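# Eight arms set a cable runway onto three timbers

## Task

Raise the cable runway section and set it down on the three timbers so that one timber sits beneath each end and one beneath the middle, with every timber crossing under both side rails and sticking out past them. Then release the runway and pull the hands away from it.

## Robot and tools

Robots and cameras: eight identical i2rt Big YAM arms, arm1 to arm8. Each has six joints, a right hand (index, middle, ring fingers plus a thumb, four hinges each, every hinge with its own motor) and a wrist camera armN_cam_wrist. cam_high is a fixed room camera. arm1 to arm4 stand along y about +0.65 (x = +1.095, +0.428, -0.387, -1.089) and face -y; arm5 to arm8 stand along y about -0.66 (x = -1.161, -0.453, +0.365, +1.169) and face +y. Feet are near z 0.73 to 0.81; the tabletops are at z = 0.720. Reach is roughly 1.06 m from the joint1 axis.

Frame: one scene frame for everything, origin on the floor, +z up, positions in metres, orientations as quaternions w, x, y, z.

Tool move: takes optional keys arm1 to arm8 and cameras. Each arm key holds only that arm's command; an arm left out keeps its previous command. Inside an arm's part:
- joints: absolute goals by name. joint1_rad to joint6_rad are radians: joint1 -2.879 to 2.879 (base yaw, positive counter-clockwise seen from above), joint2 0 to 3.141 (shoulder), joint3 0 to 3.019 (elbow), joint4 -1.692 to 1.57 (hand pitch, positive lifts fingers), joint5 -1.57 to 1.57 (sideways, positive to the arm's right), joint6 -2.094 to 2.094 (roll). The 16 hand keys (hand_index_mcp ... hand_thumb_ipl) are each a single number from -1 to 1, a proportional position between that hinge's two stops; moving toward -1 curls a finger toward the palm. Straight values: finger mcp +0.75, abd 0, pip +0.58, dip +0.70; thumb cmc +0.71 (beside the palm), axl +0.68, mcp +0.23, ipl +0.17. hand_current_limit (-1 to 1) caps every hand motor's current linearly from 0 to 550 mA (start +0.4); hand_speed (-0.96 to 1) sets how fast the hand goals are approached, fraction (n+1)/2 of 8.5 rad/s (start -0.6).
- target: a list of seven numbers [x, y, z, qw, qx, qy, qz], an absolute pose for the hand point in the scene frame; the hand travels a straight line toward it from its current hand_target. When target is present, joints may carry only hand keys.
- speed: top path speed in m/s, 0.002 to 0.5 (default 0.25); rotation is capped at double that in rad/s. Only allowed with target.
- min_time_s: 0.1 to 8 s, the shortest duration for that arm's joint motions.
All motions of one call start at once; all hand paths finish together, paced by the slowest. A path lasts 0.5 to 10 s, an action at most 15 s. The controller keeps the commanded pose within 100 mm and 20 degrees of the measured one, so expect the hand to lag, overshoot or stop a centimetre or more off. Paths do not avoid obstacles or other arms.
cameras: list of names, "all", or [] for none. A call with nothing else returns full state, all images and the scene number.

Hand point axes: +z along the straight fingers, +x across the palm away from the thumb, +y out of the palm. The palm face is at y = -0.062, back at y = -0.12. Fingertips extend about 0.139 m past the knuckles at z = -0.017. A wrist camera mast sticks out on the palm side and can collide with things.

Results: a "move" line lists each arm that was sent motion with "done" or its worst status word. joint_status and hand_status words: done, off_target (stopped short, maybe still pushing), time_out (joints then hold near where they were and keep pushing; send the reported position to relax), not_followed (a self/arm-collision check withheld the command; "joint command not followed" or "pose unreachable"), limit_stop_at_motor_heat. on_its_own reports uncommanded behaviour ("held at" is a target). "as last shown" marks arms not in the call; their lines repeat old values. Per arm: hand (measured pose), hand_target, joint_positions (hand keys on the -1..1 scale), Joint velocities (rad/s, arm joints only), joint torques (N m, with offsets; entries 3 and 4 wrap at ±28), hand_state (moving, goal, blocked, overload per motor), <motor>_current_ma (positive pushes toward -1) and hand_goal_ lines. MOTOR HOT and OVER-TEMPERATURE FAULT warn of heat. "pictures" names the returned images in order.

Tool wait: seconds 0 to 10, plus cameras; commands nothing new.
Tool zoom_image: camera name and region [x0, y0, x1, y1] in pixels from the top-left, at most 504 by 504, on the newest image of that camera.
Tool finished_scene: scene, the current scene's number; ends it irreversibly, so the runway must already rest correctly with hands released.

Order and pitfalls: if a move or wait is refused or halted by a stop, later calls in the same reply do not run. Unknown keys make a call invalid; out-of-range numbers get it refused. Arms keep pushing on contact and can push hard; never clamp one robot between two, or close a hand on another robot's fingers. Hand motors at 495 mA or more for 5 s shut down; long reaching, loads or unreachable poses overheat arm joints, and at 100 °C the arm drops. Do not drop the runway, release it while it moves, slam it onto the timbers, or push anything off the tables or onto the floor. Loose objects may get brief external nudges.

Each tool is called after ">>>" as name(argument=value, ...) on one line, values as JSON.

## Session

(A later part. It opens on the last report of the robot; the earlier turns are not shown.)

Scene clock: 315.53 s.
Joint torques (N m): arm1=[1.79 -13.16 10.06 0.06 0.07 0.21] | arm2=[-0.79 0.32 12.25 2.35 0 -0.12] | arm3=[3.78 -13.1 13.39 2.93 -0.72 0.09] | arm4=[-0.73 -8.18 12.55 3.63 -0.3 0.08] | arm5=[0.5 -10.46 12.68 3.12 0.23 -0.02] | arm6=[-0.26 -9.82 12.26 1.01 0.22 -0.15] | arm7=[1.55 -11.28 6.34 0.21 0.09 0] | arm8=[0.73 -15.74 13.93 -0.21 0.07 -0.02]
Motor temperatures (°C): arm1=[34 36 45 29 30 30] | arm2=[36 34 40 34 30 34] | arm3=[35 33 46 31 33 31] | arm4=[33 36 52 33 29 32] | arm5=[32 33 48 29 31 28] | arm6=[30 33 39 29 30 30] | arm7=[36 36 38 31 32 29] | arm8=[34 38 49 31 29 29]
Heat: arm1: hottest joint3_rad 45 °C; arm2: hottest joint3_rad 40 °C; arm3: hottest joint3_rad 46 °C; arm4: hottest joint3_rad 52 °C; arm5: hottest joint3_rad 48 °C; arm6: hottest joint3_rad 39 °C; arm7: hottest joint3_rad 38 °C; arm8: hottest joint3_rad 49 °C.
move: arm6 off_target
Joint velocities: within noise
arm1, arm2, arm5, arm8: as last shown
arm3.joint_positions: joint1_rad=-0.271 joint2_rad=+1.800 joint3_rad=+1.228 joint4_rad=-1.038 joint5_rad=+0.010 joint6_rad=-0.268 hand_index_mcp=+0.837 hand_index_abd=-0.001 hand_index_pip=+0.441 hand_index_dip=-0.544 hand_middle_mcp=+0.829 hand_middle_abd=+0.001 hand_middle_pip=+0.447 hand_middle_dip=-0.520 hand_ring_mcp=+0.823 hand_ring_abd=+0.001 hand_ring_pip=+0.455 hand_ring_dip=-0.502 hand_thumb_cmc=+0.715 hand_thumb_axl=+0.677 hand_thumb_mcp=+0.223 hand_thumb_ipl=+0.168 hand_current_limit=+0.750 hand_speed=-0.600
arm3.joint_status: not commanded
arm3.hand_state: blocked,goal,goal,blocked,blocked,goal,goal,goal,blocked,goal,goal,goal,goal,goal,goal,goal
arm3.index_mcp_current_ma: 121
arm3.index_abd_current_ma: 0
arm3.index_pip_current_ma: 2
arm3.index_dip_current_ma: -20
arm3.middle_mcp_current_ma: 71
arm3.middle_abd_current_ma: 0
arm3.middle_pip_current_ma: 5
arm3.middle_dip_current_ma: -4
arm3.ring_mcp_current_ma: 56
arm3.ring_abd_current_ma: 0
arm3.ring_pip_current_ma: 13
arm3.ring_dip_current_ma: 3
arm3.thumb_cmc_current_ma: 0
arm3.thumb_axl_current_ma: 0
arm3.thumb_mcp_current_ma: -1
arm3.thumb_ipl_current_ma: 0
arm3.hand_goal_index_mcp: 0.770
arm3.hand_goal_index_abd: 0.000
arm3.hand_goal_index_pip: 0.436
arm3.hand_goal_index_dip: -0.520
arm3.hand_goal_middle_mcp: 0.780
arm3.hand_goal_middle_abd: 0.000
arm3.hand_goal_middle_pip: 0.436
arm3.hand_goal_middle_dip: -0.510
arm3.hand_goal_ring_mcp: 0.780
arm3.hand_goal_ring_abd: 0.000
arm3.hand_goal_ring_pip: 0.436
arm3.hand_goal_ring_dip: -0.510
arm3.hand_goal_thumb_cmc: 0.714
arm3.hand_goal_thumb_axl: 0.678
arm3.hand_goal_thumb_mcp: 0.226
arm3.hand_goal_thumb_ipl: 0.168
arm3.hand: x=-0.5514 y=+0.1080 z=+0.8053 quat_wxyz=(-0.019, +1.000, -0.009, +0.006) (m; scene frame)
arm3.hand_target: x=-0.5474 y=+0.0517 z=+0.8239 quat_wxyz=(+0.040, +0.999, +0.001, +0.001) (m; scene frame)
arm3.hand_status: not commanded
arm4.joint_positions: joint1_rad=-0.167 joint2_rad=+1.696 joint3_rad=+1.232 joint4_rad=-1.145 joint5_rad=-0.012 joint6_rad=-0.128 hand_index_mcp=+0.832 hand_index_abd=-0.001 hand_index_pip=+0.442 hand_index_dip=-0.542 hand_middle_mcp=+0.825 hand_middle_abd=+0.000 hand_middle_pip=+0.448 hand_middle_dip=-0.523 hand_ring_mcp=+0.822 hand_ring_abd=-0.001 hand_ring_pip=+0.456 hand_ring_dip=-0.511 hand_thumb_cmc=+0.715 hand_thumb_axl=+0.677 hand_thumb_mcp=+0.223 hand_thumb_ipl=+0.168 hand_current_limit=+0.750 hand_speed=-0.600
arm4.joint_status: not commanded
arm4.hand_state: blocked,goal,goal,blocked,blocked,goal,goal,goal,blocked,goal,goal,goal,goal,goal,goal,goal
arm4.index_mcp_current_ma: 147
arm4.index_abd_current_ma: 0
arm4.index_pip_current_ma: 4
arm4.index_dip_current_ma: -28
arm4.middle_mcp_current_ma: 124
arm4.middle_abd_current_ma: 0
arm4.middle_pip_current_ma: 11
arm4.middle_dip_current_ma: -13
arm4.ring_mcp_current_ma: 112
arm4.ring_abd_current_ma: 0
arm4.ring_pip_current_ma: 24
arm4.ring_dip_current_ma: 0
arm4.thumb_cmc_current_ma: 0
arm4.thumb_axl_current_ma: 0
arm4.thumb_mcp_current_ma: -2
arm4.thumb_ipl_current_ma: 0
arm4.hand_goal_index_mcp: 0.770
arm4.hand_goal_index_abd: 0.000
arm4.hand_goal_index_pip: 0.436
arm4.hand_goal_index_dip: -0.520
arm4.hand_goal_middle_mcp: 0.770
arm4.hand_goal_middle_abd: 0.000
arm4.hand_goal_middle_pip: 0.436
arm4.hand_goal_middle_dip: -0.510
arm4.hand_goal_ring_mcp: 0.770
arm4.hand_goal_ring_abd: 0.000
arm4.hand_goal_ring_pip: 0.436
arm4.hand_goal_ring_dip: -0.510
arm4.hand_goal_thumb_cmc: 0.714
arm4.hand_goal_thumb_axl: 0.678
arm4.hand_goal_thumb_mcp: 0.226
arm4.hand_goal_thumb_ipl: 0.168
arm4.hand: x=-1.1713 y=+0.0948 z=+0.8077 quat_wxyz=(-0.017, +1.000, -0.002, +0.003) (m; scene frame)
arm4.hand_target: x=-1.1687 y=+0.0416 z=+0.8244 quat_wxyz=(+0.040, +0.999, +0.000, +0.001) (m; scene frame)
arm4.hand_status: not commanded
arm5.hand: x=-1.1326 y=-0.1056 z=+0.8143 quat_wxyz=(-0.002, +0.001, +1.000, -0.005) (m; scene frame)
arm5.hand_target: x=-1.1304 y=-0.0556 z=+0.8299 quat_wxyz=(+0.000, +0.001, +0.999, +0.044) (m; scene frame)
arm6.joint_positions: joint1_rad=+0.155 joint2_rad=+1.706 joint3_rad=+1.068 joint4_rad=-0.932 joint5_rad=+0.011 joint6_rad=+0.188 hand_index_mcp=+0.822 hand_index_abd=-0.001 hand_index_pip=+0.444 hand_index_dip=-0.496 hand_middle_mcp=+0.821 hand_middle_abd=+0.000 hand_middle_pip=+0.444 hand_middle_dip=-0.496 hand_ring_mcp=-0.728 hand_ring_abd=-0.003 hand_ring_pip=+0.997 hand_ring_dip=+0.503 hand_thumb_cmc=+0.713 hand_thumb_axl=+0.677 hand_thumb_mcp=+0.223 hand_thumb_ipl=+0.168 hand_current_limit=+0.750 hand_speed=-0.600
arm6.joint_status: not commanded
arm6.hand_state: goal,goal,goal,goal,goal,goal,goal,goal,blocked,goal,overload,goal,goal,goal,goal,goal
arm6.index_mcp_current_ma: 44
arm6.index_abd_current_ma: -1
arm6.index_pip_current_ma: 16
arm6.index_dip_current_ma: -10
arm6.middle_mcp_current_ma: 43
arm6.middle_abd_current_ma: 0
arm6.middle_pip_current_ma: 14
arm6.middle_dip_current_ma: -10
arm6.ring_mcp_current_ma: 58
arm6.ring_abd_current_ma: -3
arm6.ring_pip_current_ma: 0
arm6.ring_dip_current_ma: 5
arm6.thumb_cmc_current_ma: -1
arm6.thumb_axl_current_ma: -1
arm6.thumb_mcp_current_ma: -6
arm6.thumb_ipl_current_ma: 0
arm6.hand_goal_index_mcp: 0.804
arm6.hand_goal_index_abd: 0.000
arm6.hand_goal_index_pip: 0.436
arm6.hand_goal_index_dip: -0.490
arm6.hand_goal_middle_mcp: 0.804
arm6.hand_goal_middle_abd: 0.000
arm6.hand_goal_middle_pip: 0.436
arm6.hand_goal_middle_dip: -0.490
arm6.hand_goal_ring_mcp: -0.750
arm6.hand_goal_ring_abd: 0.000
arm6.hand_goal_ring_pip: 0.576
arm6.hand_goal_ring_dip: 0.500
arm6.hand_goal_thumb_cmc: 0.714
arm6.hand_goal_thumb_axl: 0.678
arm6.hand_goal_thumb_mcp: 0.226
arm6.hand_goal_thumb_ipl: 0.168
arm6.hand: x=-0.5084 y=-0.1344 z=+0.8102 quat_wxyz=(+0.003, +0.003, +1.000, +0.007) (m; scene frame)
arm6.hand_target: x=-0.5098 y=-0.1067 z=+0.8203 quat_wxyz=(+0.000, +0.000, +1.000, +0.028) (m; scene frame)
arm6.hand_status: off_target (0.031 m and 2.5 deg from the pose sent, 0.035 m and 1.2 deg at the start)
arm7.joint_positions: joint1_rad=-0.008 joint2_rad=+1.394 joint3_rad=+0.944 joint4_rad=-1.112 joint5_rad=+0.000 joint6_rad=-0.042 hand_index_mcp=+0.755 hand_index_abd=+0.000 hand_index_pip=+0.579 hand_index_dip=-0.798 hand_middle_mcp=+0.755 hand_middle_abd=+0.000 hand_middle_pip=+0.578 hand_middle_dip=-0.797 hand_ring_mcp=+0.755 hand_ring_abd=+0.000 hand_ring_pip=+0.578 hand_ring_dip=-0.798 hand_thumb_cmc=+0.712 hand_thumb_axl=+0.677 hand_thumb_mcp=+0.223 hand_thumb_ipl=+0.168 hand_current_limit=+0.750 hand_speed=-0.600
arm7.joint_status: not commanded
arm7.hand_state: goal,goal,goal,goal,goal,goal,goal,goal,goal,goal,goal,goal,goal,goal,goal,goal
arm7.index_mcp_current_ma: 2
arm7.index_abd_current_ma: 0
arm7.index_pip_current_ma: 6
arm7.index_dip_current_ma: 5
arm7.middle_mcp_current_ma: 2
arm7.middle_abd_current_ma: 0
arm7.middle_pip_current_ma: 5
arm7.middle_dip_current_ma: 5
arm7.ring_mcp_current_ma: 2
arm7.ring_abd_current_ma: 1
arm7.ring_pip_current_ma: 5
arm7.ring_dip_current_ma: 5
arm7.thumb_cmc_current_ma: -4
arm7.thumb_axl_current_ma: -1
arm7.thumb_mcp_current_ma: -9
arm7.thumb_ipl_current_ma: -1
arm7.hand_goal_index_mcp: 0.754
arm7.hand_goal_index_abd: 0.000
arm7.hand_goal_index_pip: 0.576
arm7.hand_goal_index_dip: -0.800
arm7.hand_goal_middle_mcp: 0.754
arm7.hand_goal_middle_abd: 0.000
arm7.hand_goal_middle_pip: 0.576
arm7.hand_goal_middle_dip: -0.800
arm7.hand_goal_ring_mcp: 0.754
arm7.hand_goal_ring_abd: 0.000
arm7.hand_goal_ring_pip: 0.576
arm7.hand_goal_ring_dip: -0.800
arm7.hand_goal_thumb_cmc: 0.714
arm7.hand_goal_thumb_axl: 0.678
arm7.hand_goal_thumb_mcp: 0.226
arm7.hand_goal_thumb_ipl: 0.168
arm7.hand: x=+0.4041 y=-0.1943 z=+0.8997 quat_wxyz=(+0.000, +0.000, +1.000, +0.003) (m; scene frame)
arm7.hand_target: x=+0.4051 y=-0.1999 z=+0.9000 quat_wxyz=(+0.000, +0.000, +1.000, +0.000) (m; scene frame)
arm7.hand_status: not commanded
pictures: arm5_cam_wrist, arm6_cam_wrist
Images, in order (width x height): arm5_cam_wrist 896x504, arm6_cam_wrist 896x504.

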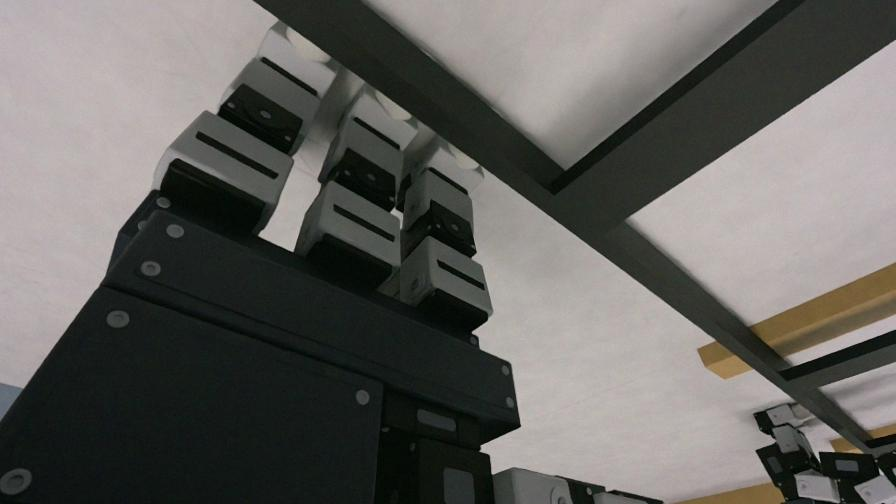

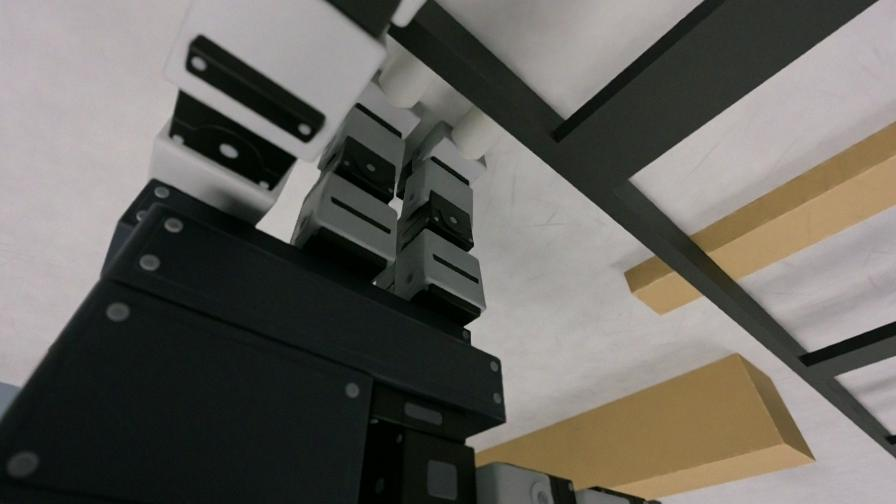

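>>> move(arm6={"target":[-0.51,-0.085,0.825,0,0,1,0.034],"speed":0.05,"joints":{"hand_index_mcp":0.840,"hand_middle_mcp":0.840,"hand_index_pip":0.35,"hand_middle_pip":0.35,"hand_index_dip":-0.45,"hand_middle_dip":-0.45}}, arm5={"target":[-1.13,-0.035,0.828,0,0.001,1,0.050],"speed":0.05,"joints":{"hand_index_mcp":0.78,"hand_middle_mcp":0.78,"hand_ring_mcp":0.78,"hand_index_dip":-0.50,"hand_middle_dip":-0.50,"hand_ring_dip":-0.50}}, cameras=["arm6_cam_wrist","arm5_cam_wrist"])

Scene clock: 317.50 s.
Joint torques (N m): arm1=[2.14 -13.68 10.04 -0.18 0.06 0.22] | arm2=[-1.08 -0.26 12.16 2.45 0.07 -0.09] | arm3=[3.55 -13.16 13.35 2.93 -0.69 0.1] | arm4=[-0.73 -8.23 12.55 3.63 -0.3 0.08] | arm5=[-0.38 -9.58 13.52 3.56 0.11 0.01] | arm6=[-0.62 -10.17 13.81 1.8 0.31 -0.19] | arm7=[1.55 -11.34 6.32 0.23 0.08 0] | arm8=[0.15 -14.56 13.78 -0.4 0.15 0.02]
Motor temperatures (°C): arm1=[34 36 45 29 30 30] | arm2=[36 34 40 34 30 34] | arm3=[35 33 46 31 33 31] | arm4=[33 36 53 33 29 32] | arm5=[32 33 49 29 31 28] | arm6=[30 33 40 29 30 30] | arm7=[36 36 38 31 32 29] | arm8=[34 38 49 31 29 29]
Heat: arm1: hottest joint3_rad 45 °C; arm2: hottest joint3_rad 40 °C; arm3: hottest joint3_rad 46 °C; arm4: hottest joint3_rad 53 °C; arm5: hottest joint3_rad 49 °C; arm6: hottest joint3_rad 40 °C; arm7: hottest joint3_rad 38 °C; arm8: hottest joint3_rad 49 °C.
move: arm5 off_target; arm6 off_target
Joint velocities: within noise
arm1.joint_positions: joint1_rad=+0.212 joint2_rad=+1.633 joint3_rad=+1.289 joint4_rad=-1.254 joint5_rad=+0.002 joint6_rad=+0.237 hand_index_mcp=+0.752 hand_index_abd=-0.003 hand_index_pip=+0.573 hand_index_dip=-0.577 hand_middle_mcp=+0.751 hand_middle_abd=-0.003 hand_middle_pip=+0.574 hand_middle_dip=-0.577 hand_ring_mcp=+0.752 hand_ring_abd=-0.003 hand_ring_pip=+0.574 hand_ring_dip=-0.577 hand_thumb_cmc=+0.714 hand_thumb_axl=+0.677 hand_thumb_mcp=+0.222 hand_thumb_ipl=+0.168 hand_current_limit=+0.400 hand_speed=-0.600
arm1.joint_status: not commanded
arm1.hand_state: goal,goal,goal,goal,goal,goal,goal,goal,goal,goal,goal,goal,goal,goal,goal,goal
arm1.index_mcp_current_ma: -5
arm1.index_abd_current_ma: -6
arm1.index_pip_current_ma: -5
arm1.index_dip_current_ma: 7
arm1.middle_mcp_current_ma: -5
arm1.middle_abd_current_ma: -5
arm1.middle_pip_current_ma: -5
arm1.middle_dip_current_ma: 7
arm1.ring_mcp_current_ma: -5
arm1.ring_abd_current_ma: -5
arm1.ring_pip_current_ma: -4
arm1.ring_dip_current_ma: 6
arm1.thumb_cmc_current_ma: -1
arm1.thumb_axl_current_ma: -1
arm1.thumb_mcp_current_ma: -12
arm1.thumb_ipl_current_ma: -1
arm1.hand_goal_index_mcp: 0.754
arm1.hand_goal_index_abd: 0.000
arm1.hand_goal_index_pip: 0.576
arm1.hand_goal_index_dip: -0.580
arm1.hand_goal_middle_mcp: 0.754
arm1.hand_goal_middle_abd: 0.000
arm1.hand_goal_middle_pip: 0.576
arm1.hand_goal_middle_dip: -0.580
arm1.hand_goal_ring_mcp: 0.754
arm1.hand_goal_ring_abd: 0.000
arm1.hand_goal_ring_pip: 0.576
arm1.hand_goal_ring_dip: -0.580
arm1.hand_goal_thumb_cmc: 0.714
arm1.hand_goal_thumb_axl: 0.678
arm1.hand_goal_thumb_mcp: 0.226
arm1.hand_goal_thumb_ipl: 0.168
arm1.hand: x=+1.1831 y=+0.1107 z=+0.9349 quat_wxyz=(-0.014, +1.000, +0.002, -0.003) (m; scene frame)
arm1.hand_target: x=+1.1898 y=+0.1005 z=+0.9500 quat_wxyz=(+0.000, +1.000, +0.000, +0.000) (m; scene frame)
arm1.hand_status: not commanded
arm2.joint_positions: joint1_rad=-0.203 joint2_rad=+0.637 joint3_rad=+1.344 joint4_rad=-1.264 joint5_rad=-0.037 joint6_rad=+1.147 hand_index_mcp=+0.754 hand_index_abd=+0.000 hand_index_pip=+0.577 hand_index_dip=+0.696 hand_middle_mcp=+0.754 hand_middle_abd=+0.000 hand_middle_pip=+0.577 hand_middle_dip=+0.696 hand_ring_mcp=+0.754 hand_ring_abd=+0.000 hand_ring_pip=+0.577 hand_ring_dip=+0.696 hand_thumb_cmc=+0.714 hand_thumb_axl=+0.677 hand_thumb_mcp=+0.226 hand_thumb_ipl=+0.168 hand_current_limit=+0.400 hand_speed=-0.600
arm2.joint_status: not commanded
arm2.hand_state: goal,goal,goal,goal,goal,goal,goal,goal,goal,goal,goal,goal,goal,goal,goal,goal
arm2.index_mcp_current_ma: 0
arm2.index_abd_current_ma: 0
arm2.index_pip_current_ma: 0
arm2.index_dip_current_ma: 0
arm2.middle_mcp_current_ma: 0
arm2.middle_abd_current_ma: 0
arm2.middle_pip_current_ma: 0
arm2.middle_dip_current_ma: 0
arm2.ring_mcp_current_ma: 0
arm2.ring_abd_current_ma: 0
arm2.ring_pip_current_ma: 0
arm2.ring_dip_current_ma: 0
arm2.thumb_cmc_current_ma: 0
arm2.thumb_axl_current_ma: 0
arm2.thumb_mcp_current_ma: 0
arm2.thumb_ipl_current_ma: 0
arm2.hand_goal_index_mcp: 0.754
arm2.hand_goal_index_abd: 0.000
arm2.hand_goal_index_pip: 0.576
arm2.hand_goal_index_dip: 0.696
arm2.hand_goal_middle_mcp: 0.754
arm2.hand_goal_middle_abd: 0.000
arm2.hand_goal_middle_pip: 0.576
arm2.hand_goal_middle_dip: 0.696
arm2.hand_goal_ring_mcp: 0.754
arm2.hand_goal_ring_abd: 0.000
arm2.hand_goal_ring_pip: 0.576
arm2.hand_goal_ring_dip: 0.696
arm2.hand_goal_thumb_cmc: 0.714
arm2.hand_goal_thumb_axl: 0.678
arm2.hand_goal_thumb_mcp: 0.226
arm2.hand_goal_thumb_ipl: 0.168
arm2.hand: x=+0.2905 y=+0.4217 z=+1.2742 quat_wxyz=(+0.433, +0.679, -0.545, +0.234) (m; scene frame)
arm2.hand_target: x=+0.2911 y=+0.4248 z=+1.2909 quat_wxyz=(+0.447, +0.673, -0.539, +0.240) (m; scene frame)
arm2.hand_status: not commanded
arm3, arm4, arm7: as last shown
arm5.joint_positions: joint1_rad=+0.026 joint2_rad=+1.762 joint3_rad=+1.168 joint4_rad=-1.004 joint5_rad=-0.014 joint6_rad=-0.015 hand_index_mcp=+0.835 hand_index_abd=-0.001 hand_index_pip=+0.443 hand_index_dip=-0.515 hand_middle_mcp=+0.834 hand_middle_abd=+0.000 hand_middle_pip=+0.443 hand_middle_dip=-0.514 hand_ring_mcp=+0.829 hand_ring_abd=+0.002 hand_ring_pip=+0.443 hand_ring_dip=-0.511 hand_thumb_cmc=+0.715 hand_thumb_axl=+0.677 hand_thumb_mcp=+0.223 hand_thumb_ipl=+0.168 hand_current_limit=+0.750 hand_speed=-0.600
arm5.joint_status: hand_index_mcp off_target (ended at +0.835, target +0.780); hand_middle_mcp off_target (ended at +0.834, target +0.780); hand_ring_mcp off_target (ended at +0.829, target +0.780); the others done
arm5.hand_state: blocked,goal,goal,goal,blocked,goal,goal,goal,blocked,goal,goal,goal,goal,goal,goal,goal
arm5.index_mcp_current_ma: 154
arm5.index_abd_current_ma: 0
arm5.index_pip_current_ma: 9
arm5.index_dip_current_ma: -25
arm5.middle_mcp_current_ma: 151
arm5.middle_abd_current_ma: 0
arm5.middle_pip_current_ma: 8
arm5.middle_dip_current_ma: -23
arm5.ring_mcp_current_ma: 134
arm5.ring_abd_current_ma: 1
arm5.ring_pip_current_ma: 9
arm5.ring_dip_current_ma: -16
arm5.thumb_cmc_current_ma: 1
arm5.thumb_axl_current_ma: 0
arm5.thumb_mcp_current_ma: -4
arm5.thumb_ipl_current_ma: 0
arm5.hand_goal_index_mcp: 0.780
arm5.hand_goal_index_abd: 0.000
arm5.hand_goal_index_pip: 0.436
arm5.hand_goal_index_dip: -0.500
arm5.hand_goal_middle_mcp: 0.780
arm5.hand_goal_middle_abd: 0.000
arm5.hand_goal_middle_pip: 0.436
arm5.hand_goal_middle_dip: -0.500
arm5.hand_goal_ring_mcp: 0.780
arm5.hand_goal_ring_abd: 0.000
arm5.hand_goal_ring_pip: 0.436
arm5.hand_goal_ring_dip: -0.500
arm5.hand_goal_thumb_cmc: 0.714
arm5.hand_goal_thumb_axl: 0.678
arm5.hand_goal_thumb_mcp: 0.226
arm5.hand_goal_thumb_ipl: 0.168
arm5.hand: x=-1.1326 y=-0.1039 z=+0.8123 quat_wxyz=(-0.002, +0.001, +1.000, -0.015) (m; scene frame)
arm5.hand_target: x=-1.1305 y=-0.0435 z=+0.8331 quat_wxyz=(+0.000, +0.001, +0.999, +0.050) (m; scene frame)
arm5.hand_status: off_target (0.071 m and 7.4 deg from the pose sent, 0.072 m and 6.4 deg at the start)
arm6.joint_positions: joint1_rad=+0.154 joint2_rad=+1.730 joint3_rad=+1.104 joint4_rad=-0.967 joint5_rad=+0.011 joint6_rad=+0.186 hand_index_mcp=+0.869 hand_index_abd=-0.001 hand_index_pip=+0.362 hand_index_dip=-0.459 hand_middle_mcp=+0.873 hand_middle_abd=+0.000 hand_middle_pip=+0.358 hand_middle_dip=-0.463 hand_ring_mcp=-0.728 hand_ring_abd=-0.003 hand_ring_pip=+0.997 hand_ring_dip=+0.503 hand_thumb_cmc=+0.713 hand_thumb_axl=+0.677 hand_thumb_mcp=+0.223 hand_thumb_ipl=+0.168 hand_current_limit=+0.750 hand_speed=-0.600
arm6.joint_status: hand_index_mcp off_target (ended at +0.869, target +0.840); hand_middle_mcp off_target (ended at +0.873, target +0.840); the others done
arm6.hand_state: blocked,goal,goal,goal,blocked,goal,goal,goal,blocked,goal,overload,goal,goal,goal,goal,goal
arm6.index_mcp_current_ma: 81
arm6.index_abd_current_ma: -1
arm6.index_pip_current_ma: 23
arm6.index_dip_current_ma: -17
arm6.middle_mcp_current_ma: 96
arm6.middle_abd_current_ma: 0
arm6.middle_pip_current_ma: 16
arm6.middle_dip_current_ma: -29
arm6.ring_mcp_current_ma: 58
arm6.ring_abd_current_ma: -3
arm6.ring_pip_current_ma: 0
arm6.ring_dip_current_ma: 5
arm6.thumb_cmc_current_ma: -1
arm6.thumb_axl_current_ma: -1
arm6.thumb_mcp_current_ma: -6
arm6.thumb_ipl_current_ma: 0
arm6.hand_goal_index_mcp: 0.840
arm6.hand_goal_index_abd: 0.000
arm6.hand_goal_index_pip: 0.350
arm6.hand_goal_index_dip: -0.450
arm6.hand_goal_middle_mcp: 0.840
arm6.hand_goal_middle_abd: 0.000
arm6.hand_goal_middle_pip: 0.350
arm6.hand_goal_middle_dip: -0.450
arm6.hand_goal_ring_mcp: -0.750
arm6.hand_goal_ring_abd: 0.000
arm6.hand_goal_ring_pip: 0.576
arm6.hand_goal_ring_dip: 0.500
arm6.hand_goal_thumb_cmc: 0.714
arm6.hand_goal_thumb_axl: 0.678
arm6.hand_goal_thumb_mcp: 0.226
arm6.hand_goal_thumb_ipl: 0.168
arm6.hand: x=-0.5088 y=-0.1284 z=+0.8094 quat_wxyz=(+0.005, +0.003, +1.000, -0.004) (m; scene frame)
arm6.hand_target: x=-0.5094 y=-0.0885 z=+0.8270 quat_wxyz=(+0.001, +0.000, +0.999, +0.034) (m; scene frame)
arm6.hand_status: off_target (0.046 m and 4.4 deg from the pose sent, 0.052 m and 3.2 deg at the start)
arm8.joint_positions: joint1_rad=-0.393 joint2_rad=+1.717 joint3_rad=+1.354 joint4_rad=-1.259 joint5_rad=+0.012 joint6_rad=-0.348 hand_index_mcp=+0.749 hand_index_abd=+0.003 hand_index_pip=+0.573 hand_index_dip=-0.582 hand_middle_mcp=+0.749 hand_middle_abd=+0.003 hand_middle_pip=+0.573 hand_middle_dip=-0.577 hand_ring_mcp=+0.752 hand_ring_abd=+0.002 hand_ring_pip=+0.574 hand_ring_dip=-0.577 hand_thumb_cmc=+0.715 hand_thumb_axl=+0.677 hand_thumb_mcp=+0.223 hand_thumb_ipl=+0.168 hand_current_limit=+0.400 hand_speed=-0.600
arm8.joint_status: not commanded
arm8.hand_state: goal,goal,goal,goal,goal,goal,goal,goal,goal,goal,goal,goal,goal,goal,goal,goal
arm8.index_mcp_current_ma: -4
arm8.index_abd_current_ma: 1
arm8.index_pip_current_ma: -2
arm8.index_dip_current_ma: -1
arm8.middle_mcp_current_ma: -4
arm8.middle_abd_current_ma: 2
arm8.middle_pip_current_ma: -2
arm8.middle_dip_current_ma: 2
arm8.ring_mcp_current_ma: -1
arm8.ring_abd_current_ma: 1
arm8.ring_pip_current_ma: -1
arm8.ring_dip_current_ma: 2
arm8.thumb_cmc_current_ma: 0
arm8.thumb_axl_current_ma: 0
arm8.thumb_mcp_current_ma: -2
arm8.thumb_ipl_current_ma: 0
arm8.hand_goal_index_mcp: 0.754
arm8.hand_goal_index_abd: 0.000
arm8.hand_goal_index_pip: 0.576
arm8.hand_goal_index_dip: -0.580
arm8.hand_goal_middle_mcp: 0.754
arm8.hand_goal_middle_abd: 0.000
arm8.hand_goal_middle_pip: 0.576
arm8.hand_goal_middle_dip: -0.580
arm8.hand_goal_ring_mcp: 0.754
arm8.hand_goal_ring_abd: 0.000
arm8.hand_goal_ring_pip: 0.576
arm8.hand_goal_ring_dip: -0.580
arm8.hand_goal_thumb_cmc: 0.714
arm8.hand_goal_thumb_axl: 0.678
arm8.hand_goal_thumb_mcp: 0.226
arm8.hand_goal_thumb_ipl: 0.168
arm8.hand: x=+1.3619 y=-0.1148 z=+0.9234 quat_wxyz=(-0.009, -0.001, +1.000, -0.022) (m; scene frame)
arm8.hand_target: x=+1.3721 y=-0.1012 z=+0.9501 quat_wxyz=(+0.000, +0.000, +1.000, +0.000) (m; scene frame)
arm8.hand_status: not commanded
pictures: arm5_cam_wrist, arm6_cam_wrist
Images, in order (width x height): arm5_cam_wrist 896x504, arm6_cam_wrist 896x504.

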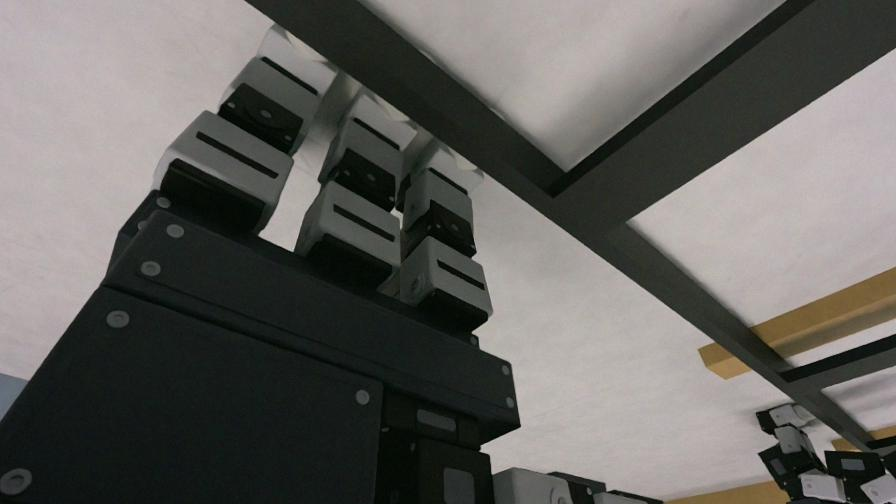

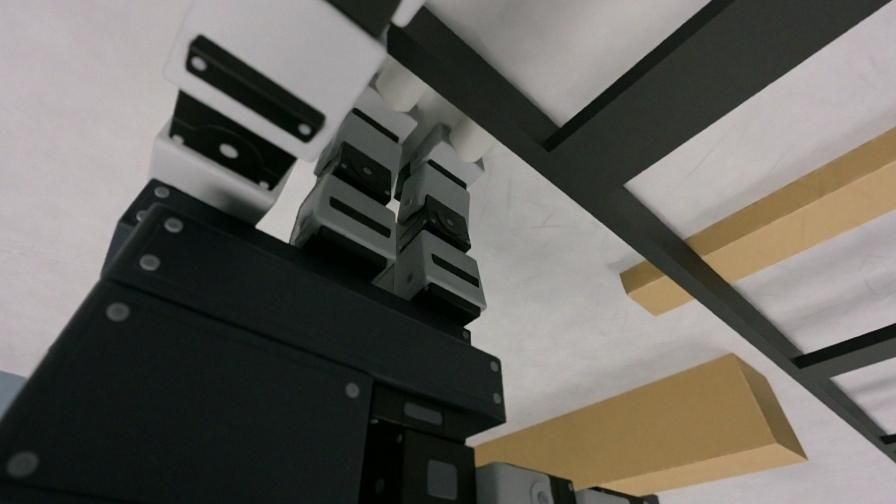

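>>> move(arm6={"target":[-0.51,-0.062,0.829,0,0,1,0.045],"speed":0.05})

>>> move(arm6={"target":[-0.51,-0.045,0.830,0,0,1,0.05],"speed":0.05}, cameras=["arm6_cam_wrist"])

Scene clock: 319.07 s.
Joint torques (N m): arm1=[1.55 -13.57 10.06 -0.02 0.06 0.21] | arm2=[-0.62 0.26 12.15 2.39 0.05 -0.16] | arm3=[3.66 -13.16 13.41 2.88 -0.71 0.1] | arm4=[-0.67 -8.23 12.55 3.63 -0.3 0.08] | arm5=[0.21 -9.7 13.68 3.84 0.22 0.01] | arm6=[-0.67 -10.17 15.16 2.77 0.43 -0.14] | arm7=[1.61 -11.34 6.32 0.2 0.09 0.01] | arm8=[0.67 -16.15 14 -0.28 0.09 0.04]
Motor temperatures (°C): arm1=[34 36 45 29 30 30] | arm2=[36 34 40 34 30 34] | arm3=[35 33 46 31 33 31] | arm4=[33 36 53 33 29 32] | arm5=[32 33 49 29 31 28] | arm6=[30 33 40 29 30 30] | arm7=[36 36 38 31 32 29] | arm8=[34 38 49 31 29 29]
Heat: arm1: hottest joint3_rad 45 °C; arm2: hottest joint3_rad 40 °C; arm3: hottest joint3_rad 46 °C; arm4: hottest joint3_rad 53 °C; arm5: hottest joint3_rad 49 °C; arm6: hottest joint3_rad 40 °C; arm7: hottest joint3_rad 38 °C; arm8: hottest joint3_rad 49 °C.
move: arm6 off_target
Joint velocities: within noise
arm1, arm2, arm3, arm4, arm5, arm7, arm8: as last shown
arm6.joint_positions: joint1_rad=+0.150 joint2_rad=+1.753 joint3_rad=+1.141 joint4_rad=-0.990 joint5_rad=+0.011 joint6_rad=+0.176 hand_index_mcp=+0.859 hand_index_abd=-0.001 hand_index_pip=+0.362 hand_index_dip=-0.447 hand_middle_mcp=+0.934 hand_middle_abd=+0.001 hand_middle_pip=+0.359 hand_middle_dip=-0.490 hand_ring_mcp=-0.728 hand_ring_abd=-0.003 hand_ring_pip=+0.997 hand_ring_dip=+0.503 hand_thumb_cmc=+0.713 hand_thumb_axl=+0.677 hand_thumb_mcp=+0.223 hand_thumb_ipl=+0.168 hand_current_limit=+0.750 hand_speed=-0.600
arm6.joint_status: not commanded
arm6.hand_state: goal,goal,goal,goal,blocked,goal,goal,blocked,blocked,goal,overload,goal,goal,goal,goal,goal
arm6.index_mcp_current_ma: 47
arm6.index_abd_current_ma: -1
arm6.index_pip_current_ma: 26
arm6.index_dip_current_ma: 5
arm6.middle_mcp_current_ma: 359
arm6.middle_abd_current_ma: 1
arm6.middle_pip_current_ma: 18
arm6.middle_dip_current_ma: -113
arm6.ring_mcp_current_ma: 58
arm6.ring_abd_current_ma: -3
arm6.ring_pip_current_ma: 0
arm6.ring_dip_current_ma: 5
arm6.thumb_cmc_current_ma: -1
arm6.thumb_axl_current_ma: -1
arm6.thumb_mcp_current_ma: -6
arm6.thumb_ipl_current_ma: 0
arm6.hand_goal_index_mcp: 0.840
arm6.hand_goal_index_abd: 0.000
arm6.hand_goal_index_pip: 0.350
arm6.hand_goal_index_dip: -0.450
arm6.hand_goal_middle_mcp: 0.840
arm6.hand_goal_middle_abd: 0.000
arm6.hand_goal_middle_pip: 0.350
arm6.hand_goal_middle_dip: -0.450
arm6.hand_goal_ring_mcp: -0.750
arm6.hand_goal_ring_abd: 0.000
arm6.hand_goal_ring_pip: 0.576
arm6.hand_goal_ring_dip: 0.500
arm6.hand_goal_thumb_cmc: 0.714
arm6.hand_goal_thumb_axl: 0.678
arm6.hand_goal_thumb_mcp: 0.226
arm6.hand_goal_thumb_ipl: 0.168
arm6.hand: x=-0.5094 y=-0.1187 z=+0.8102 quat_wxyz=(+0.006, -0.001, +1.000, -0.009) (m; scene frame)
arm6.hand_target: x=-0.5091 y=-0.0678 z=+0.8324 quat_wxyz=(+0.001, +0.000, +0.999, +0.045) (m; scene frame)
arm6.hand_status: off_target (0.060 m and 6.2 deg from the pose sent, 0.069 m and 5.7 deg at the start)
pictures: none

Scene clock: 320.10 s.
Joint torques (N m): arm1=[1.79 -13.33 10.02 -0.1 0.04 0.21] | arm2=[-0.91 0.26 12.25 2.4 0.08 -0.14] | arm3=[3.66 -13.1 13.35 2.89 -0.71 0.09] | arm4=[-0.67 -8.23 12.55 3.63 -0.3 0.08] | arm5=[-0.73 -9.82 13.61 3.66 0.24 -0.01] | arm6=[-0.97 -9.76 16.24 3.51 0.5 -0.16] | arm7=[1.55 -11.22 6.35 0.21 0.09 0] | arm8=[0.32 -15.62 13.6 -0.28 0.16 -0.03]
Motor temperatures (°C): arm1=[34 36 45 29 30 30] | arm2=[36 34 40 34 30 34] | arm3=[35 33 46 31 33 31] | arm4=[33 36 53 33 29 32] | arm5=[32 34 49 29 31 28] | arm6=[30 33 40 29 30 30] | arm7=[36 36 38 31 32 29] | arm8=[34 38 49 31 29 29]
Heat: arm1: hottest joint3_rad 45 °C; arm2: hottest joint3_rad 40 °C; arm3: hottest joint3_rad 46 °C; arm4: hottest joint3_rad 53 °C; arm5: hottest joint3_rad 49 °C; arm6: hottest joint3_rad 40 °C; arm7: hottest joint3_rad 38 °C; arm8: hottest joint3_rad 49 °C.
move: arm6 off_target
Joint velocities: within noise
arm1, arm2, arm3, arm4, arm5, arm7, arm8: as last shown
arm6.joint_positions: joint1_rad=+0.148 joint2_rad=+1.772 joint3_rad=+1.172 joint4_rad=-1.015 joint5_rad=+0.011 joint6_rad=+0.174 hand_index_mcp=+0.878 hand_index_abd=-0.001 hand_index_pip=+0.370 hand_index_dip=-0.444 hand_middle_mcp=+0.963 hand_middle_abd=+0.001 hand_middle_pip=+0.365 hand_middle_dip=-0.496 hand_ring_mcp=-0.728 hand_ring_abd=-0.003 hand_ring_pip=+0.997 hand_ring_dip=+0.503 hand_thumb_cmc=+0.713 hand_thumb_axl=+0.677 hand_thumb_mcp=+0.223 hand_thumb_ipl=+0.168 hand_current_limit=+0.750 hand_speed=-0.600
arm6.joint_status: not commanded
arm6.hand_state: blocked,goal,blocked,goal,blocked,goal,goal,blocked,blocked,goal,overload,goal,goal,goal,goal,goal
arm6.index_mcp_current_ma: 116
arm6.index_abd_current_ma: -1
arm6.index_pip_current_ma: 47
arm6.index_dip_current_ma: 10
arm6.middle_mcp_current_ma: 481
arm6.middle_abd_current_ma: 1
arm6.middle_pip_current_ma: 31
arm6.middle_dip_current_ma: -136
arm6.ring_mcp_current_ma: 58
arm6.ring_abd_current_ma: -3
arm6.ring_pip_current_ma: 0
arm6.ring_dip_current_ma: 5
arm6.thumb_cmc_current_ma: -1
arm6.thumb_axl_current_ma: -1
arm6.thumb_mcp_current_ma: -6
arm6.thumb_ipl_current_ma: 0
arm6.hand_goal_index_mcp: 0.840
arm6.hand_goal_index_abd: 0.000
arm6.hand_goal_index_pip: 0.350
arm6.hand_goal_index_dip: -0.450
arm6.hand_goal_middle_mcp: 0.840
arm6.hand_goal_middle_abd: 0.000
arm6.hand_goal_middle_pip: 0.350
arm6.hand_goal_middle_dip: -0.450
arm6.hand_goal_ring_mcp: -0.750
arm6.hand_goal_ring_abd: 0.000
arm6.hand_goal_ring_pip: 0.576
arm6.hand_goal_ring_dip: 0.500
arm6.hand_goal_thumb_cmc: 0.714
arm6.hand_goal_thumb_axl: 0.678
arm6.hand_goal_thumb_mcp: 0.226
arm6.hand_goal_thumb_ipl: 0.168
arm6.hand: x=-0.5095 y=-0.1127 z=+0.8107 quat_wxyz=(+0.007, -0.001, +1.000, -0.015) (m; scene frame)
arm6.hand_target: x=-0.5087 y=-0.0530 z=+0.8350 quat_wxyz=(+0.001, +0.000, +0.999, +0.050) (m; scene frame)
arm6.hand_status: off_target (0.070 m and 7.5 deg from the pose sent, 0.076 m and 6.7 deg at the start)
pictures: arm6_cam_wrist
Images, in order (width x height): arm6_cam_wrist 896x504.

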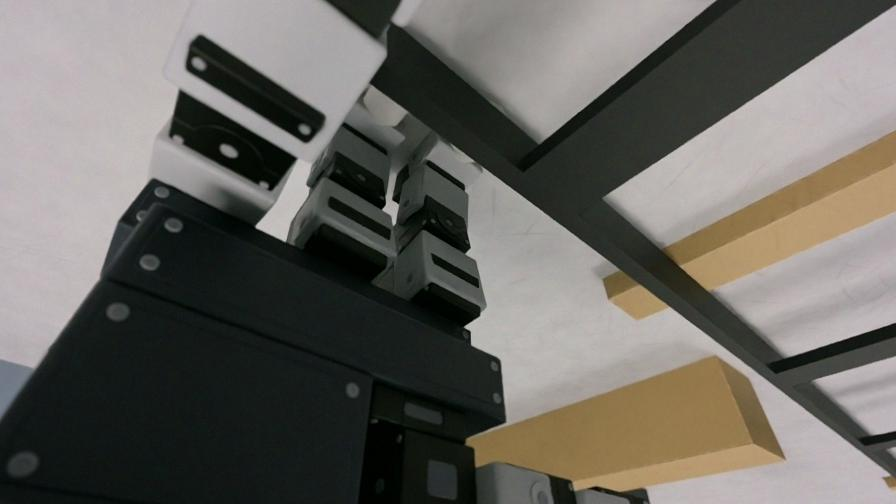

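>>> move(arm6={"joints":{"hand_middle_mcp":1.0,"hand_middle_pip":0.576,"hand_middle_dip":-0.70}})

>>> move(arm6={"joints":{"hand_middle_mcp":0.86,"hand_middle_pip":0.576,"hand_middle_dip":-0.55}}, cameras=["arm6_cam_wrist"])

Scene clock: 322.63 s.
Joint torques (N m): arm1=[1.67 -13.27 10 -0.03 0.07 0.22] | arm2=[-0.56 0.03 12.31 2.44 0.07 -0.11] | arm3=[3.49 -13.04 13.38 2.89 -0.7 0.09] | arm4=[-0.73 -8.23 12.55 3.64 -0.3 0.08] | arm5=[-0.91 -10.17 13.57 3.64 0.24 0.01] | arm6=[-0.67 -10.81 14.48 3.48 0.48 -0.23] | arm7=[1.49 -11.28 6.35 0.23 0.09 0.01] | arm8=[0.56 -15.74 13.71 -0.4 0.16 0.06]
Motor temperatures (°C): arm1=[34 36 45 29 30 30] | arm2=[36 34 40 34 30 34] | arm3=[35 33 47 31 33 31] | arm4=[33 36 54 33 29 32] | arm5=[32 34 49 29 31 28] | arm6=[30 33 40 29 30 30] | arm7=[36 36 38 31 32 29] | arm8=[34 38 49 31 29 29]
Heat: arm1: hottest joint3_rad 45 °C; arm2: hottest joint3_rad 40 °C; arm3: hottest joint3_rad 47 °C; arm4: hottest joint3_rad 54 °C; arm5: hottest joint3_rad 49 °C; arm6: hottest joint3_rad 40 °C; arm7: hottest joint3_rad 38 °C; arm8: hottest joint3_rad 49 °C.
move: arm6 done
Joint velocities: within noise
arm1, arm2, arm3, arm4, arm5, arm7, arm8: as last shown
arm6.joint_positions: joint1_rad=+0.145 joint2_rad=+1.784 joint3_rad=+1.192 joint4_rad=-1.014 joint5_rad=+0.011 joint6_rad=+0.180 hand_index_mcp=+0.944 hand_index_abd=-0.005 hand_index_pip=+0.376 hand_index_dip=-0.473 hand_middle_mcp=+0.992 hand_middle_abd=+0.001 hand_middle_pip=+0.572 hand_middle_dip=-0.697 hand_ring_mcp=-0.728 hand_ring_abd=-0.003 hand_ring_pip=+0.997 hand_ring_dip=+0.503 hand_thumb_cmc=+0.713 hand_thumb_axl=+0.677 hand_thumb_mcp=+0.223 hand_thumb_ipl=+0.168 hand_current_limit=+0.750 hand_speed=-0.600
arm6.joint_status: all done
arm6.hand_state: blocked,goal,blocked,blocked,goal,goal,goal,goal,blocked,goal,overload,goal,goal,goal,goal,goal
arm6.index_mcp_current_ma: 411
arm6.index_abd_current_ma: -7
arm6.index_pip_current_ma: 66
arm6.index_dip_current_ma: -56
arm6.middle_mcp_current_ma: -16
arm6.middle_abd_current_ma: 1
arm6.middle_pip_current_ma: -6
arm6.middle_dip_current_ma: 5
arm6.ring_mcp_current_ma: 58
arm6.ring_abd_current_ma: -3
arm6.ring_pip_current_ma: 0
arm6.ring_dip_current_ma: 5
arm6.thumb_cmc_current_ma: -1
arm6.thumb_axl_current_ma: -1
arm6.thumb_mcp_current_ma: -6
arm6.thumb_ipl_current_ma: 0
arm6.hand_goal_index_mcp: 0.840
arm6.hand_goal_index_abd: 0.000
arm6.hand_goal_index_pip: 0.350
arm6.hand_goal_index_dip: -0.450
arm6.hand_goal_middle_mcp: 1.000
arm6.hand_goal_middle_abd: 0.000
arm6.hand_goal_middle_pip: 0.576
arm6.hand_goal_middle_dip: -0.700
arm6.hand_goal_ring_mcp: -0.750
arm6.hand_goal_ring_abd: 0.000
arm6.hand_goal_ring_pip: 0.576
arm6.hand_goal_ring_dip: 0.500
arm6.hand_goal_thumb_cmc: 0.714
arm6.hand_goal_thumb_axl: 0.678
arm6.hand_goal_thumb_mcp: 0.226
arm6.hand_goal_thumb_ipl: 0.168
arm6.hand: x=-0.5087 y=-0.1046 z=+0.8120 quat_wxyz=(+0.007, +0.004, +1.000, -0.011) (m; scene frame)
arm6.hand_target: x=-0.5086 y=-0.0530 z=+0.8350 quat_wxyz=(+0.001, +0.000, +0.999, +0.050) (m; scene frame)
arm6.hand_status: not commanded
pictures: none

Scene clock: 323.17 s.
Joint torques (N m): arm1=[1.61 -13.39 10.03 -0.02 0.07 0.2] | arm2=[-0.38 -0.09 12.31 2.44 0.06 -0.13] | arm3=[3.43 -12.98 13.38 2.95 -0.71 0.08] | arm4=[-0.73 -8.18 12.55 3.63 -0.3 0.08] | arm5=[-0.09 -9.64 13.52 3.71 0.17 0.04] | arm6=[-0.73 -10.87 14.46 3.48 0.48 -0.23] | arm7=[1.44 -11.34 6.37 0.21 0.09 0.01] | arm8=[-0.21 -15.74 13.98 -0.35 0.12 0.05]
Motor temperatures (°C): arm1=[34 36 45 29 30 30] | arm2=[36 34 40 34 30 34] | arm3=[35 33 47 31 33 31] | arm4=[33 36 54 33 29 32] | arm5=[32 34 49 29 31 28] | arm6=[30 33 41 29 30 30] | arm7=[36 36 38 31 32 29] | arm8=[34 38 49 31 29 29]
Heat: arm1: hottest joint3_rad 45 °C; arm2: hottest joint3_rad 40 °C; arm3: hottest joint3_rad 47 °C; arm4: hottest joint3_rad 54 °C; arm5: hottest joint3_rad 49 °C; arm6: hottest joint3_rad 41 °C; arm7: hottest joint3_rad 38 °C; arm8: hottest joint3_rad 49 °C.
move: arm6 off_target
Joint velocities: within noise
arm1, arm2, arm3, arm4, arm5, arm7, arm8: as last shown
arm6.joint_positions: joint1_rad=+0.145 joint2_rad=+1.784 joint3_rad=+1.192 joint4_rad=-1.014 joint5_rad=+0.011 joint6_rad=+0.180 hand_index_mcp=+0.944 hand_index_abd=-0.005 hand_index_pip=+0.380 hand_index_dip=-0.468 hand_middle_mcp=+0.944 hand_middle_abd=+0.001 hand_middle_pip=+0.574 hand_middle_dip=-0.629 hand_ring_mcp=-0.728 hand_ring_abd=-0.003 hand_ring_pip=+0.997 hand_ring_dip=+0.503 hand_thumb_cmc=+0.713 hand_thumb_axl=+0.677 hand_thumb_mcp=+0.223 hand_thumb_ipl=+0.168 hand_current_limit=+0.750 hand_speed=-0.600
arm6.joint_status: hand_middle_mcp off_target (ended at +0.944, target +0.860); hand_middle_dip off_target (ended at -0.629, target -0.550); the others done
arm6.hand_state: blocked,goal,blocked,goal,blocked,goal,goal,blocked,blocked,goal,overload,goal,goal,goal,goal,goal
arm6.index_mcp_current_ma: 411
arm6.index_abd_current_ma: -7
arm6.index_pip_current_ma: 78
arm6.index_dip_current_ma: -41
arm6.middle_mcp_current_ma: 312
arm6.middle_abd_current_ma: 1
arm6.middle_pip_current_ma: -3
arm6.middle_dip_current_ma: -269
arm6.ring_mcp_current_ma: 58
arm6.ring_abd_current_ma: -3
arm6.ring_pip_current_ma: 0
arm6.ring_dip_current_ma: 5
arm6.thumb_cmc_current_ma: -1
arm6.thumb_axl_current_ma: -1
arm6.thumb_mcp_current_ma: -6
arm6.thumb_ipl_current_ma: 0
arm6.hand_goal_index_mcp: 0.840
arm6.hand_goal_index_abd: 0.000
arm6.hand_goal_index_pip: 0.350
arm6.hand_goal_index_dip: -0.450
arm6.hand_goal_middle_mcp: 0.860
arm6.hand_goal_middle_abd: 0.000
arm6.hand_goal_middle_pip: 0.576
arm6.hand_goal_middle_dip: -0.550
arm6.hand_goal_ring_mcp: -0.750
arm6.hand_goal_ring_abd: 0.000
arm6.hand_goal_ring_pip: 0.576
arm6.hand_goal_ring_dip: 0.500
arm6.hand_goal_thumb_cmc: 0.714
arm6.hand_goal_thumb_axl: 0.678
arm6.hand_goal_thumb_mcp: 0.226
arm6.hand_goal_thumb_ipl: 0.168
arm6.hand: x=-0.5087 y=-0.1044 z=+0.8122 quat_wxyz=(+0.007, +0.004, +1.000, -0.011) (m; scene frame)
arm6.hand_target: x=-0.5086 y=-0.0530 z=+0.8350 quat_wxyz=(+0.001, +0.000, +0.999, +0.050) (m; scene frame)
arm6.hand_status: not commanded
pictures: arm6_cam_wrist
Images, in order (width x height): arm6_cam_wrist 896x504.

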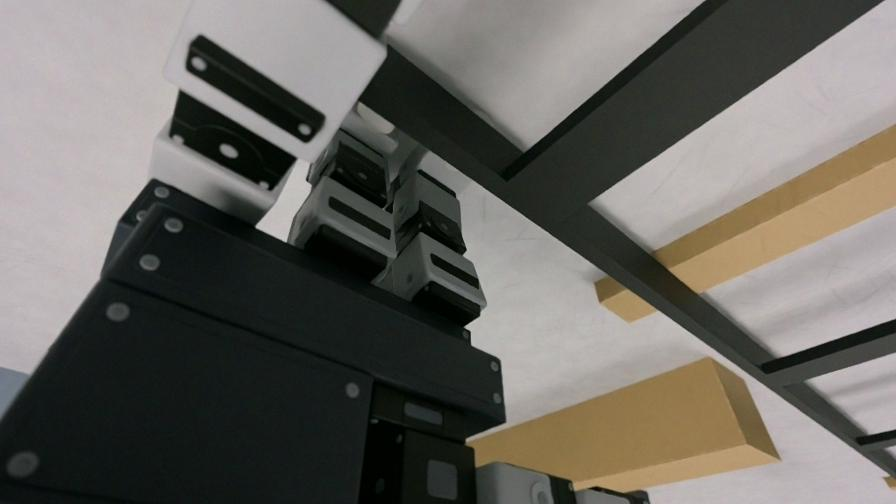

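>>> move(arm6={"target":[-0.51,-0.160,0.826,0,0,1,0.012],"speed":0.1,"joints":{"hand_index_mcp":0.803,"hand_middle_mcp":0.803,"hand_index_pip":0.436,"hand_middle_pip":0.436,"hand_index_dip":-0.50,"hand_middle_dip":-0.50}})

>>> move(arm6={"target":[-0.51,-0.140,0.8115,0,0,1,0.018],"speed":0.05}, cameras=["arm6_cam_wrist"])

Scene clock: 325.43 s.
Joint torques (N m): arm1=[1.67 -13.1 10 0.02 0.04 0.21] | arm2=[-0.73 0.21 12.1 2.54 0.04 -0.13] | arm3=[3.49 -12.92 13.41 2.91 -0.71 0.1] | arm4=[-0.67 -8.23 12.56 3.63 -0.3 0.08] | arm5=[0.15 -10.4 13.55 3.73 0.24 0.06] | arm6=[0.85 -12.51 6.71 0.65 0.14 0.11] | arm7=[1.61 -11.11 6.3 0.25 0.09 0.01] | arm8=[0.38 -15.56 13.93 -0.29 0.22 0.02]
Motor temperatures (°C): arm1=[34 36 45 29 30 30] | arm2=[36 34 40 34 30 34] | arm3=[35 33 47 31 33 31] | arm4=[33 36 54 33 29 32] | arm5=[32 34 49 29 31 28] | arm6=[30 33 41 29 30 30] | arm7=[36 36 38 31 32 29] | arm8=[34 38 50 31 29 29]
Heat: arm1: hottest joint3_rad 45 °C; arm2: hottest joint3_rad 40 °C; arm3: hottest joint3_rad 47 °C; arm4: hottest joint3_rad 54 °C; arm5: hottest joint3_rad 49 °C; arm6: hottest joint3_rad 41 °C; arm7: hottest joint3_rad 38 °C; arm8: hottest joint3_rad 50 °C.
move: arm6 done
Joint velocities: within noise
arm1, arm2, arm3, arm4, arm5, arm7, arm8: as last shown
arm6.joint_positions: joint1_rad=+0.159 joint2_rad=+1.642 joint3_rad=+1.005 joint4_rad=-0.947 joint5_rad=+0.007 joint6_rad=+0.185 hand_index_mcp=+0.805 hand_index_abd=-0.003 hand_index_pip=+0.439 hand_index_dip=-0.497 hand_middle_mcp=+0.805 hand_middle_abd=-0.004 hand_middle_pip=+0.439 hand_middle_dip=-0.501 hand_ring_mcp=-0.728 hand_ring_abd=-0.003 hand_ring_pip=+0.997 hand_ring_dip=+0.503 hand_thumb_cmc=+0.713 hand_thumb_axl=+0.677 hand_thumb_mcp=+0.223 hand_thumb_ipl=+0.168 hand_current_limit=+0.750 hand_speed=-0.600
arm6.joint_status: all done
arm6.hand_state: goal,goal,goal,goal,goal,goal,goal,goal,blocked,goal,overload,goal,goal,goal,goal,goal
arm6.index_mcp_current_ma: 2
arm6.index_abd_current_ma: -4
arm6.index_pip_current_ma: 5
arm6.index_dip_current_ma: 5
arm6.middle_mcp_current_ma: 2
arm6.middle_abd_current_ma: -5
arm6.middle_pip_current_ma: 5
arm6.middle_dip_current_ma: -2
arm6.ring_mcp_current_ma: 58
arm6.ring_abd_current_ma: -3
arm6.ring_pip_current_ma: 0
arm6.ring_dip_current_ma: 5
arm6.thumb_cmc_current_ma: -1
arm6.thumb_axl_current_ma: -1
arm6.thumb_mcp_current_ma: -6
arm6.thumb_ipl_current_ma: 0
arm6.hand_goal_index_mcp: 0.804
arm6.hand_goal_index_abd: 0.000
arm6.hand_goal_index_pip: 0.436
arm6.hand_goal_index_dip: -0.500
arm6.hand_goal_middle_mcp: 0.804
arm6.hand_goal_middle_abd: 0.000
arm6.hand_goal_middle_pip: 0.436
arm6.hand_goal_middle_dip: -0.500
arm6.hand_goal_ring_mcp: -0.750
arm6.hand_goal_ring_abd: 0.000
arm6.hand_goal_ring_pip: 0.576
arm6.hand_goal_ring_dip: 0.500
arm6.hand_goal_thumb_cmc: 0.714
arm6.hand_goal_thumb_axl: 0.678
arm6.hand_goal_thumb_mcp: 0.226
arm6.hand_goal_thumb_ipl: 0.168
arm6.hand: x=-0.5067 y=-0.1608 z=+0.8164 quat_wxyz=(+0.003, -0.001, +1.000, +0.000) (m; scene frame)
arm6.hand_target: x=-0.5100 y=-0.1600 z=+0.8259 quat_wxyz=(+0.000, +0.000, +1.000, +0.012) (m; scene frame)
arm6.hand_status: done (0.010 m and 1.4 deg from the pose sent, 0.057 m and 2.7 deg at the start)
pictures: none

Scene clock: 326.43 s.
Joint torques (N m): arm1=[1.61 -13.8 10.14 -0.1 0.07 0.21] | arm2=[-0.56 0.09 12.26 2.45 0.11 -0.12] | arm3=[3.66 -12.98 13.34 2.92 -0.7 0.09] | arm4=[-0.73 -8.18 12.55 3.63 -0.3 0.08] | arm5=[-0.5 -9.52 13.64 3.67 0.18 0.06] | arm6=[0.38 -9.64 9.43 0.96 0.22 0.02] | arm7=[1.55 -11.22 6.32 0.25 0.1 0] | arm8=[1.03 -15.56 13.83 -0.35 0.15 0.02]
Motor temperatures (°C): arm1=[34 36 45 29 30 30] | arm2=[36 34 40 34 30 34] | arm3=[35 33 47 31 33 31] | arm4=[33 36 54 33 29 32] | arm5=[32 34 49 29 31 28] | arm6=[30 33 41 29 30 30] | arm7=[36 36 38 31 32 29] | arm8=[34 38 50 31 29 29]
Heat: arm1: hottest joint3_rad 45 °C; arm2: hottest joint3_rad 40 °C; arm3: hottest joint3_rad 47 °C; arm4: hottest joint3_rad 54 °C; arm5: hottest joint3_rad 49 °C; arm6: hottest joint3_rad 41 °C; arm7: hottest joint3_rad 38 °C; arm8: hottest joint3_rad 50 °C.
move: arm6 off_target
Joint velocities: within noise
arm1, arm2, arm3, arm4, arm5, arm7, arm8: as last shown
arm6.joint_positions: joint1_rad=+0.159 joint2_rad=+1.660 joint3_rad=+1.006 joint4_rad=-0.911 joint5_rad=+0.007 joint6_rad=+0.185 hand_index_mcp=+0.810 hand_index_abd=-0.001 hand_index_pip=+0.444 hand_index_dip=-0.497 hand_middle_mcp=+0.808 hand_middle_abd=-0.001 hand_middle_pip=+0.441 hand_middle_dip=-0.501 hand_ring_mcp=-0.728 hand_ring_abd=-0.003 hand_ring_pip=+0.998 hand_ring_dip=+0.503 hand_thumb_cmc=+0.713 hand_thumb_axl=+0.677 hand_thumb_mcp=+0.223 hand_thumb_ipl=+0.168 hand_current_limit=+0.750 hand_speed=-0.600
arm6.joint_status: not commanded
arm6.hand_state: goal,goal,goal,goal,goal,goal,goal,goal,blocked,goal,overload,goal,goal,goal,goal,goal
arm6.index_mcp_current_ma: 10
arm6.index_abd_current_ma: -1
arm6.index_pip_current_ma: 14
arm6.index_dip_current_ma: 5
arm6.middle_mcp_current_ma: 7
arm6.middle_abd_current_ma: -1
arm6.middle_pip_current_ma: 9
arm6.middle_dip_current_ma: -2
arm6.ring_mcp_current_ma: 56
arm6.ring_abd_current_ma: -3
arm6.ring_pip_current_ma: 0
arm6.ring_dip_current_ma: 5
arm6.thumb_cmc_current_ma: -1
arm6.thumb_axl_current_ma: -1
arm6.thumb_mcp_current_ma: -6
arm6.thumb_ipl_current_ma: 0
arm6.hand_goal_index_mcp: 0.804
arm6.hand_goal_index_abd: 0.000
arm6.hand_goal_index_pip: 0.436
arm6.hand_goal_index_dip: -0.500
arm6.hand_goal_middle_mcp: 0.804
arm6.hand_goal_middle_abd: 0.000
arm6.hand_goal_middle_pip: 0.436
arm6.hand_goal_middle_dip: -0.500
arm6.hand_goal_ring_mcp: -0.750
arm6.hand_goal_ring_abd: 0.000
arm6.hand_goal_ring_pip: 0.576
arm6.hand_goal_ring_dip: 0.500
arm6.hand_goal_thumb_cmc: 0.714
arm6.hand_goal_thumb_axl: 0.678
arm6.hand_goal_thumb_mcp: 0.226
arm6.hand_goal_thumb_ipl: 0.168
arm6.hand: x=-0.5079 y=-0.1536 z=+0.8106 quat_wxyz=(+0.001, -0.001, +1.000, +0.009) (m; scene frame)
arm6.hand_target: x=-0.5100 y=-0.1404 z=+0.8116 quat_wxyz=(+0.000, +0.000, +1.000, +0.018) (m; scene frame)
arm6.hand_status: off_target (0.014 m and 1.1 deg from the pose sent, 0.022 m and 2.1 deg at the start)
pictures: arm6_cam_wrist
Images, in order (width x height): arm6_cam_wrist 896x504.

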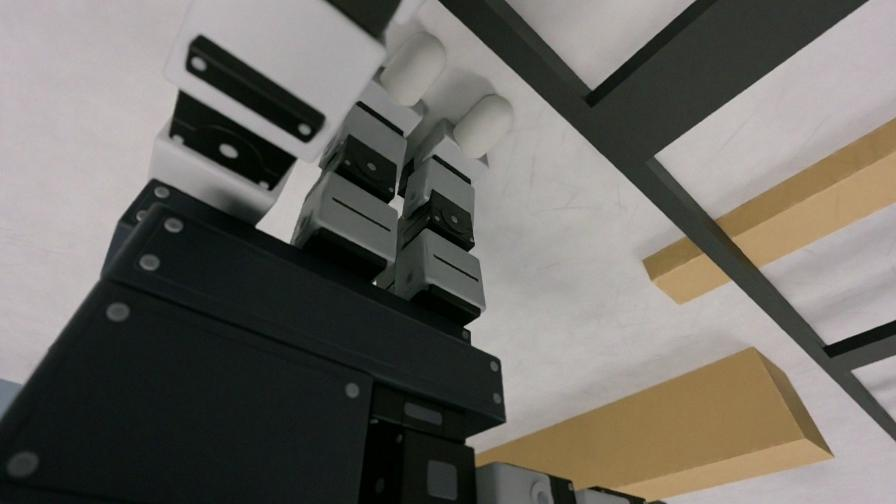

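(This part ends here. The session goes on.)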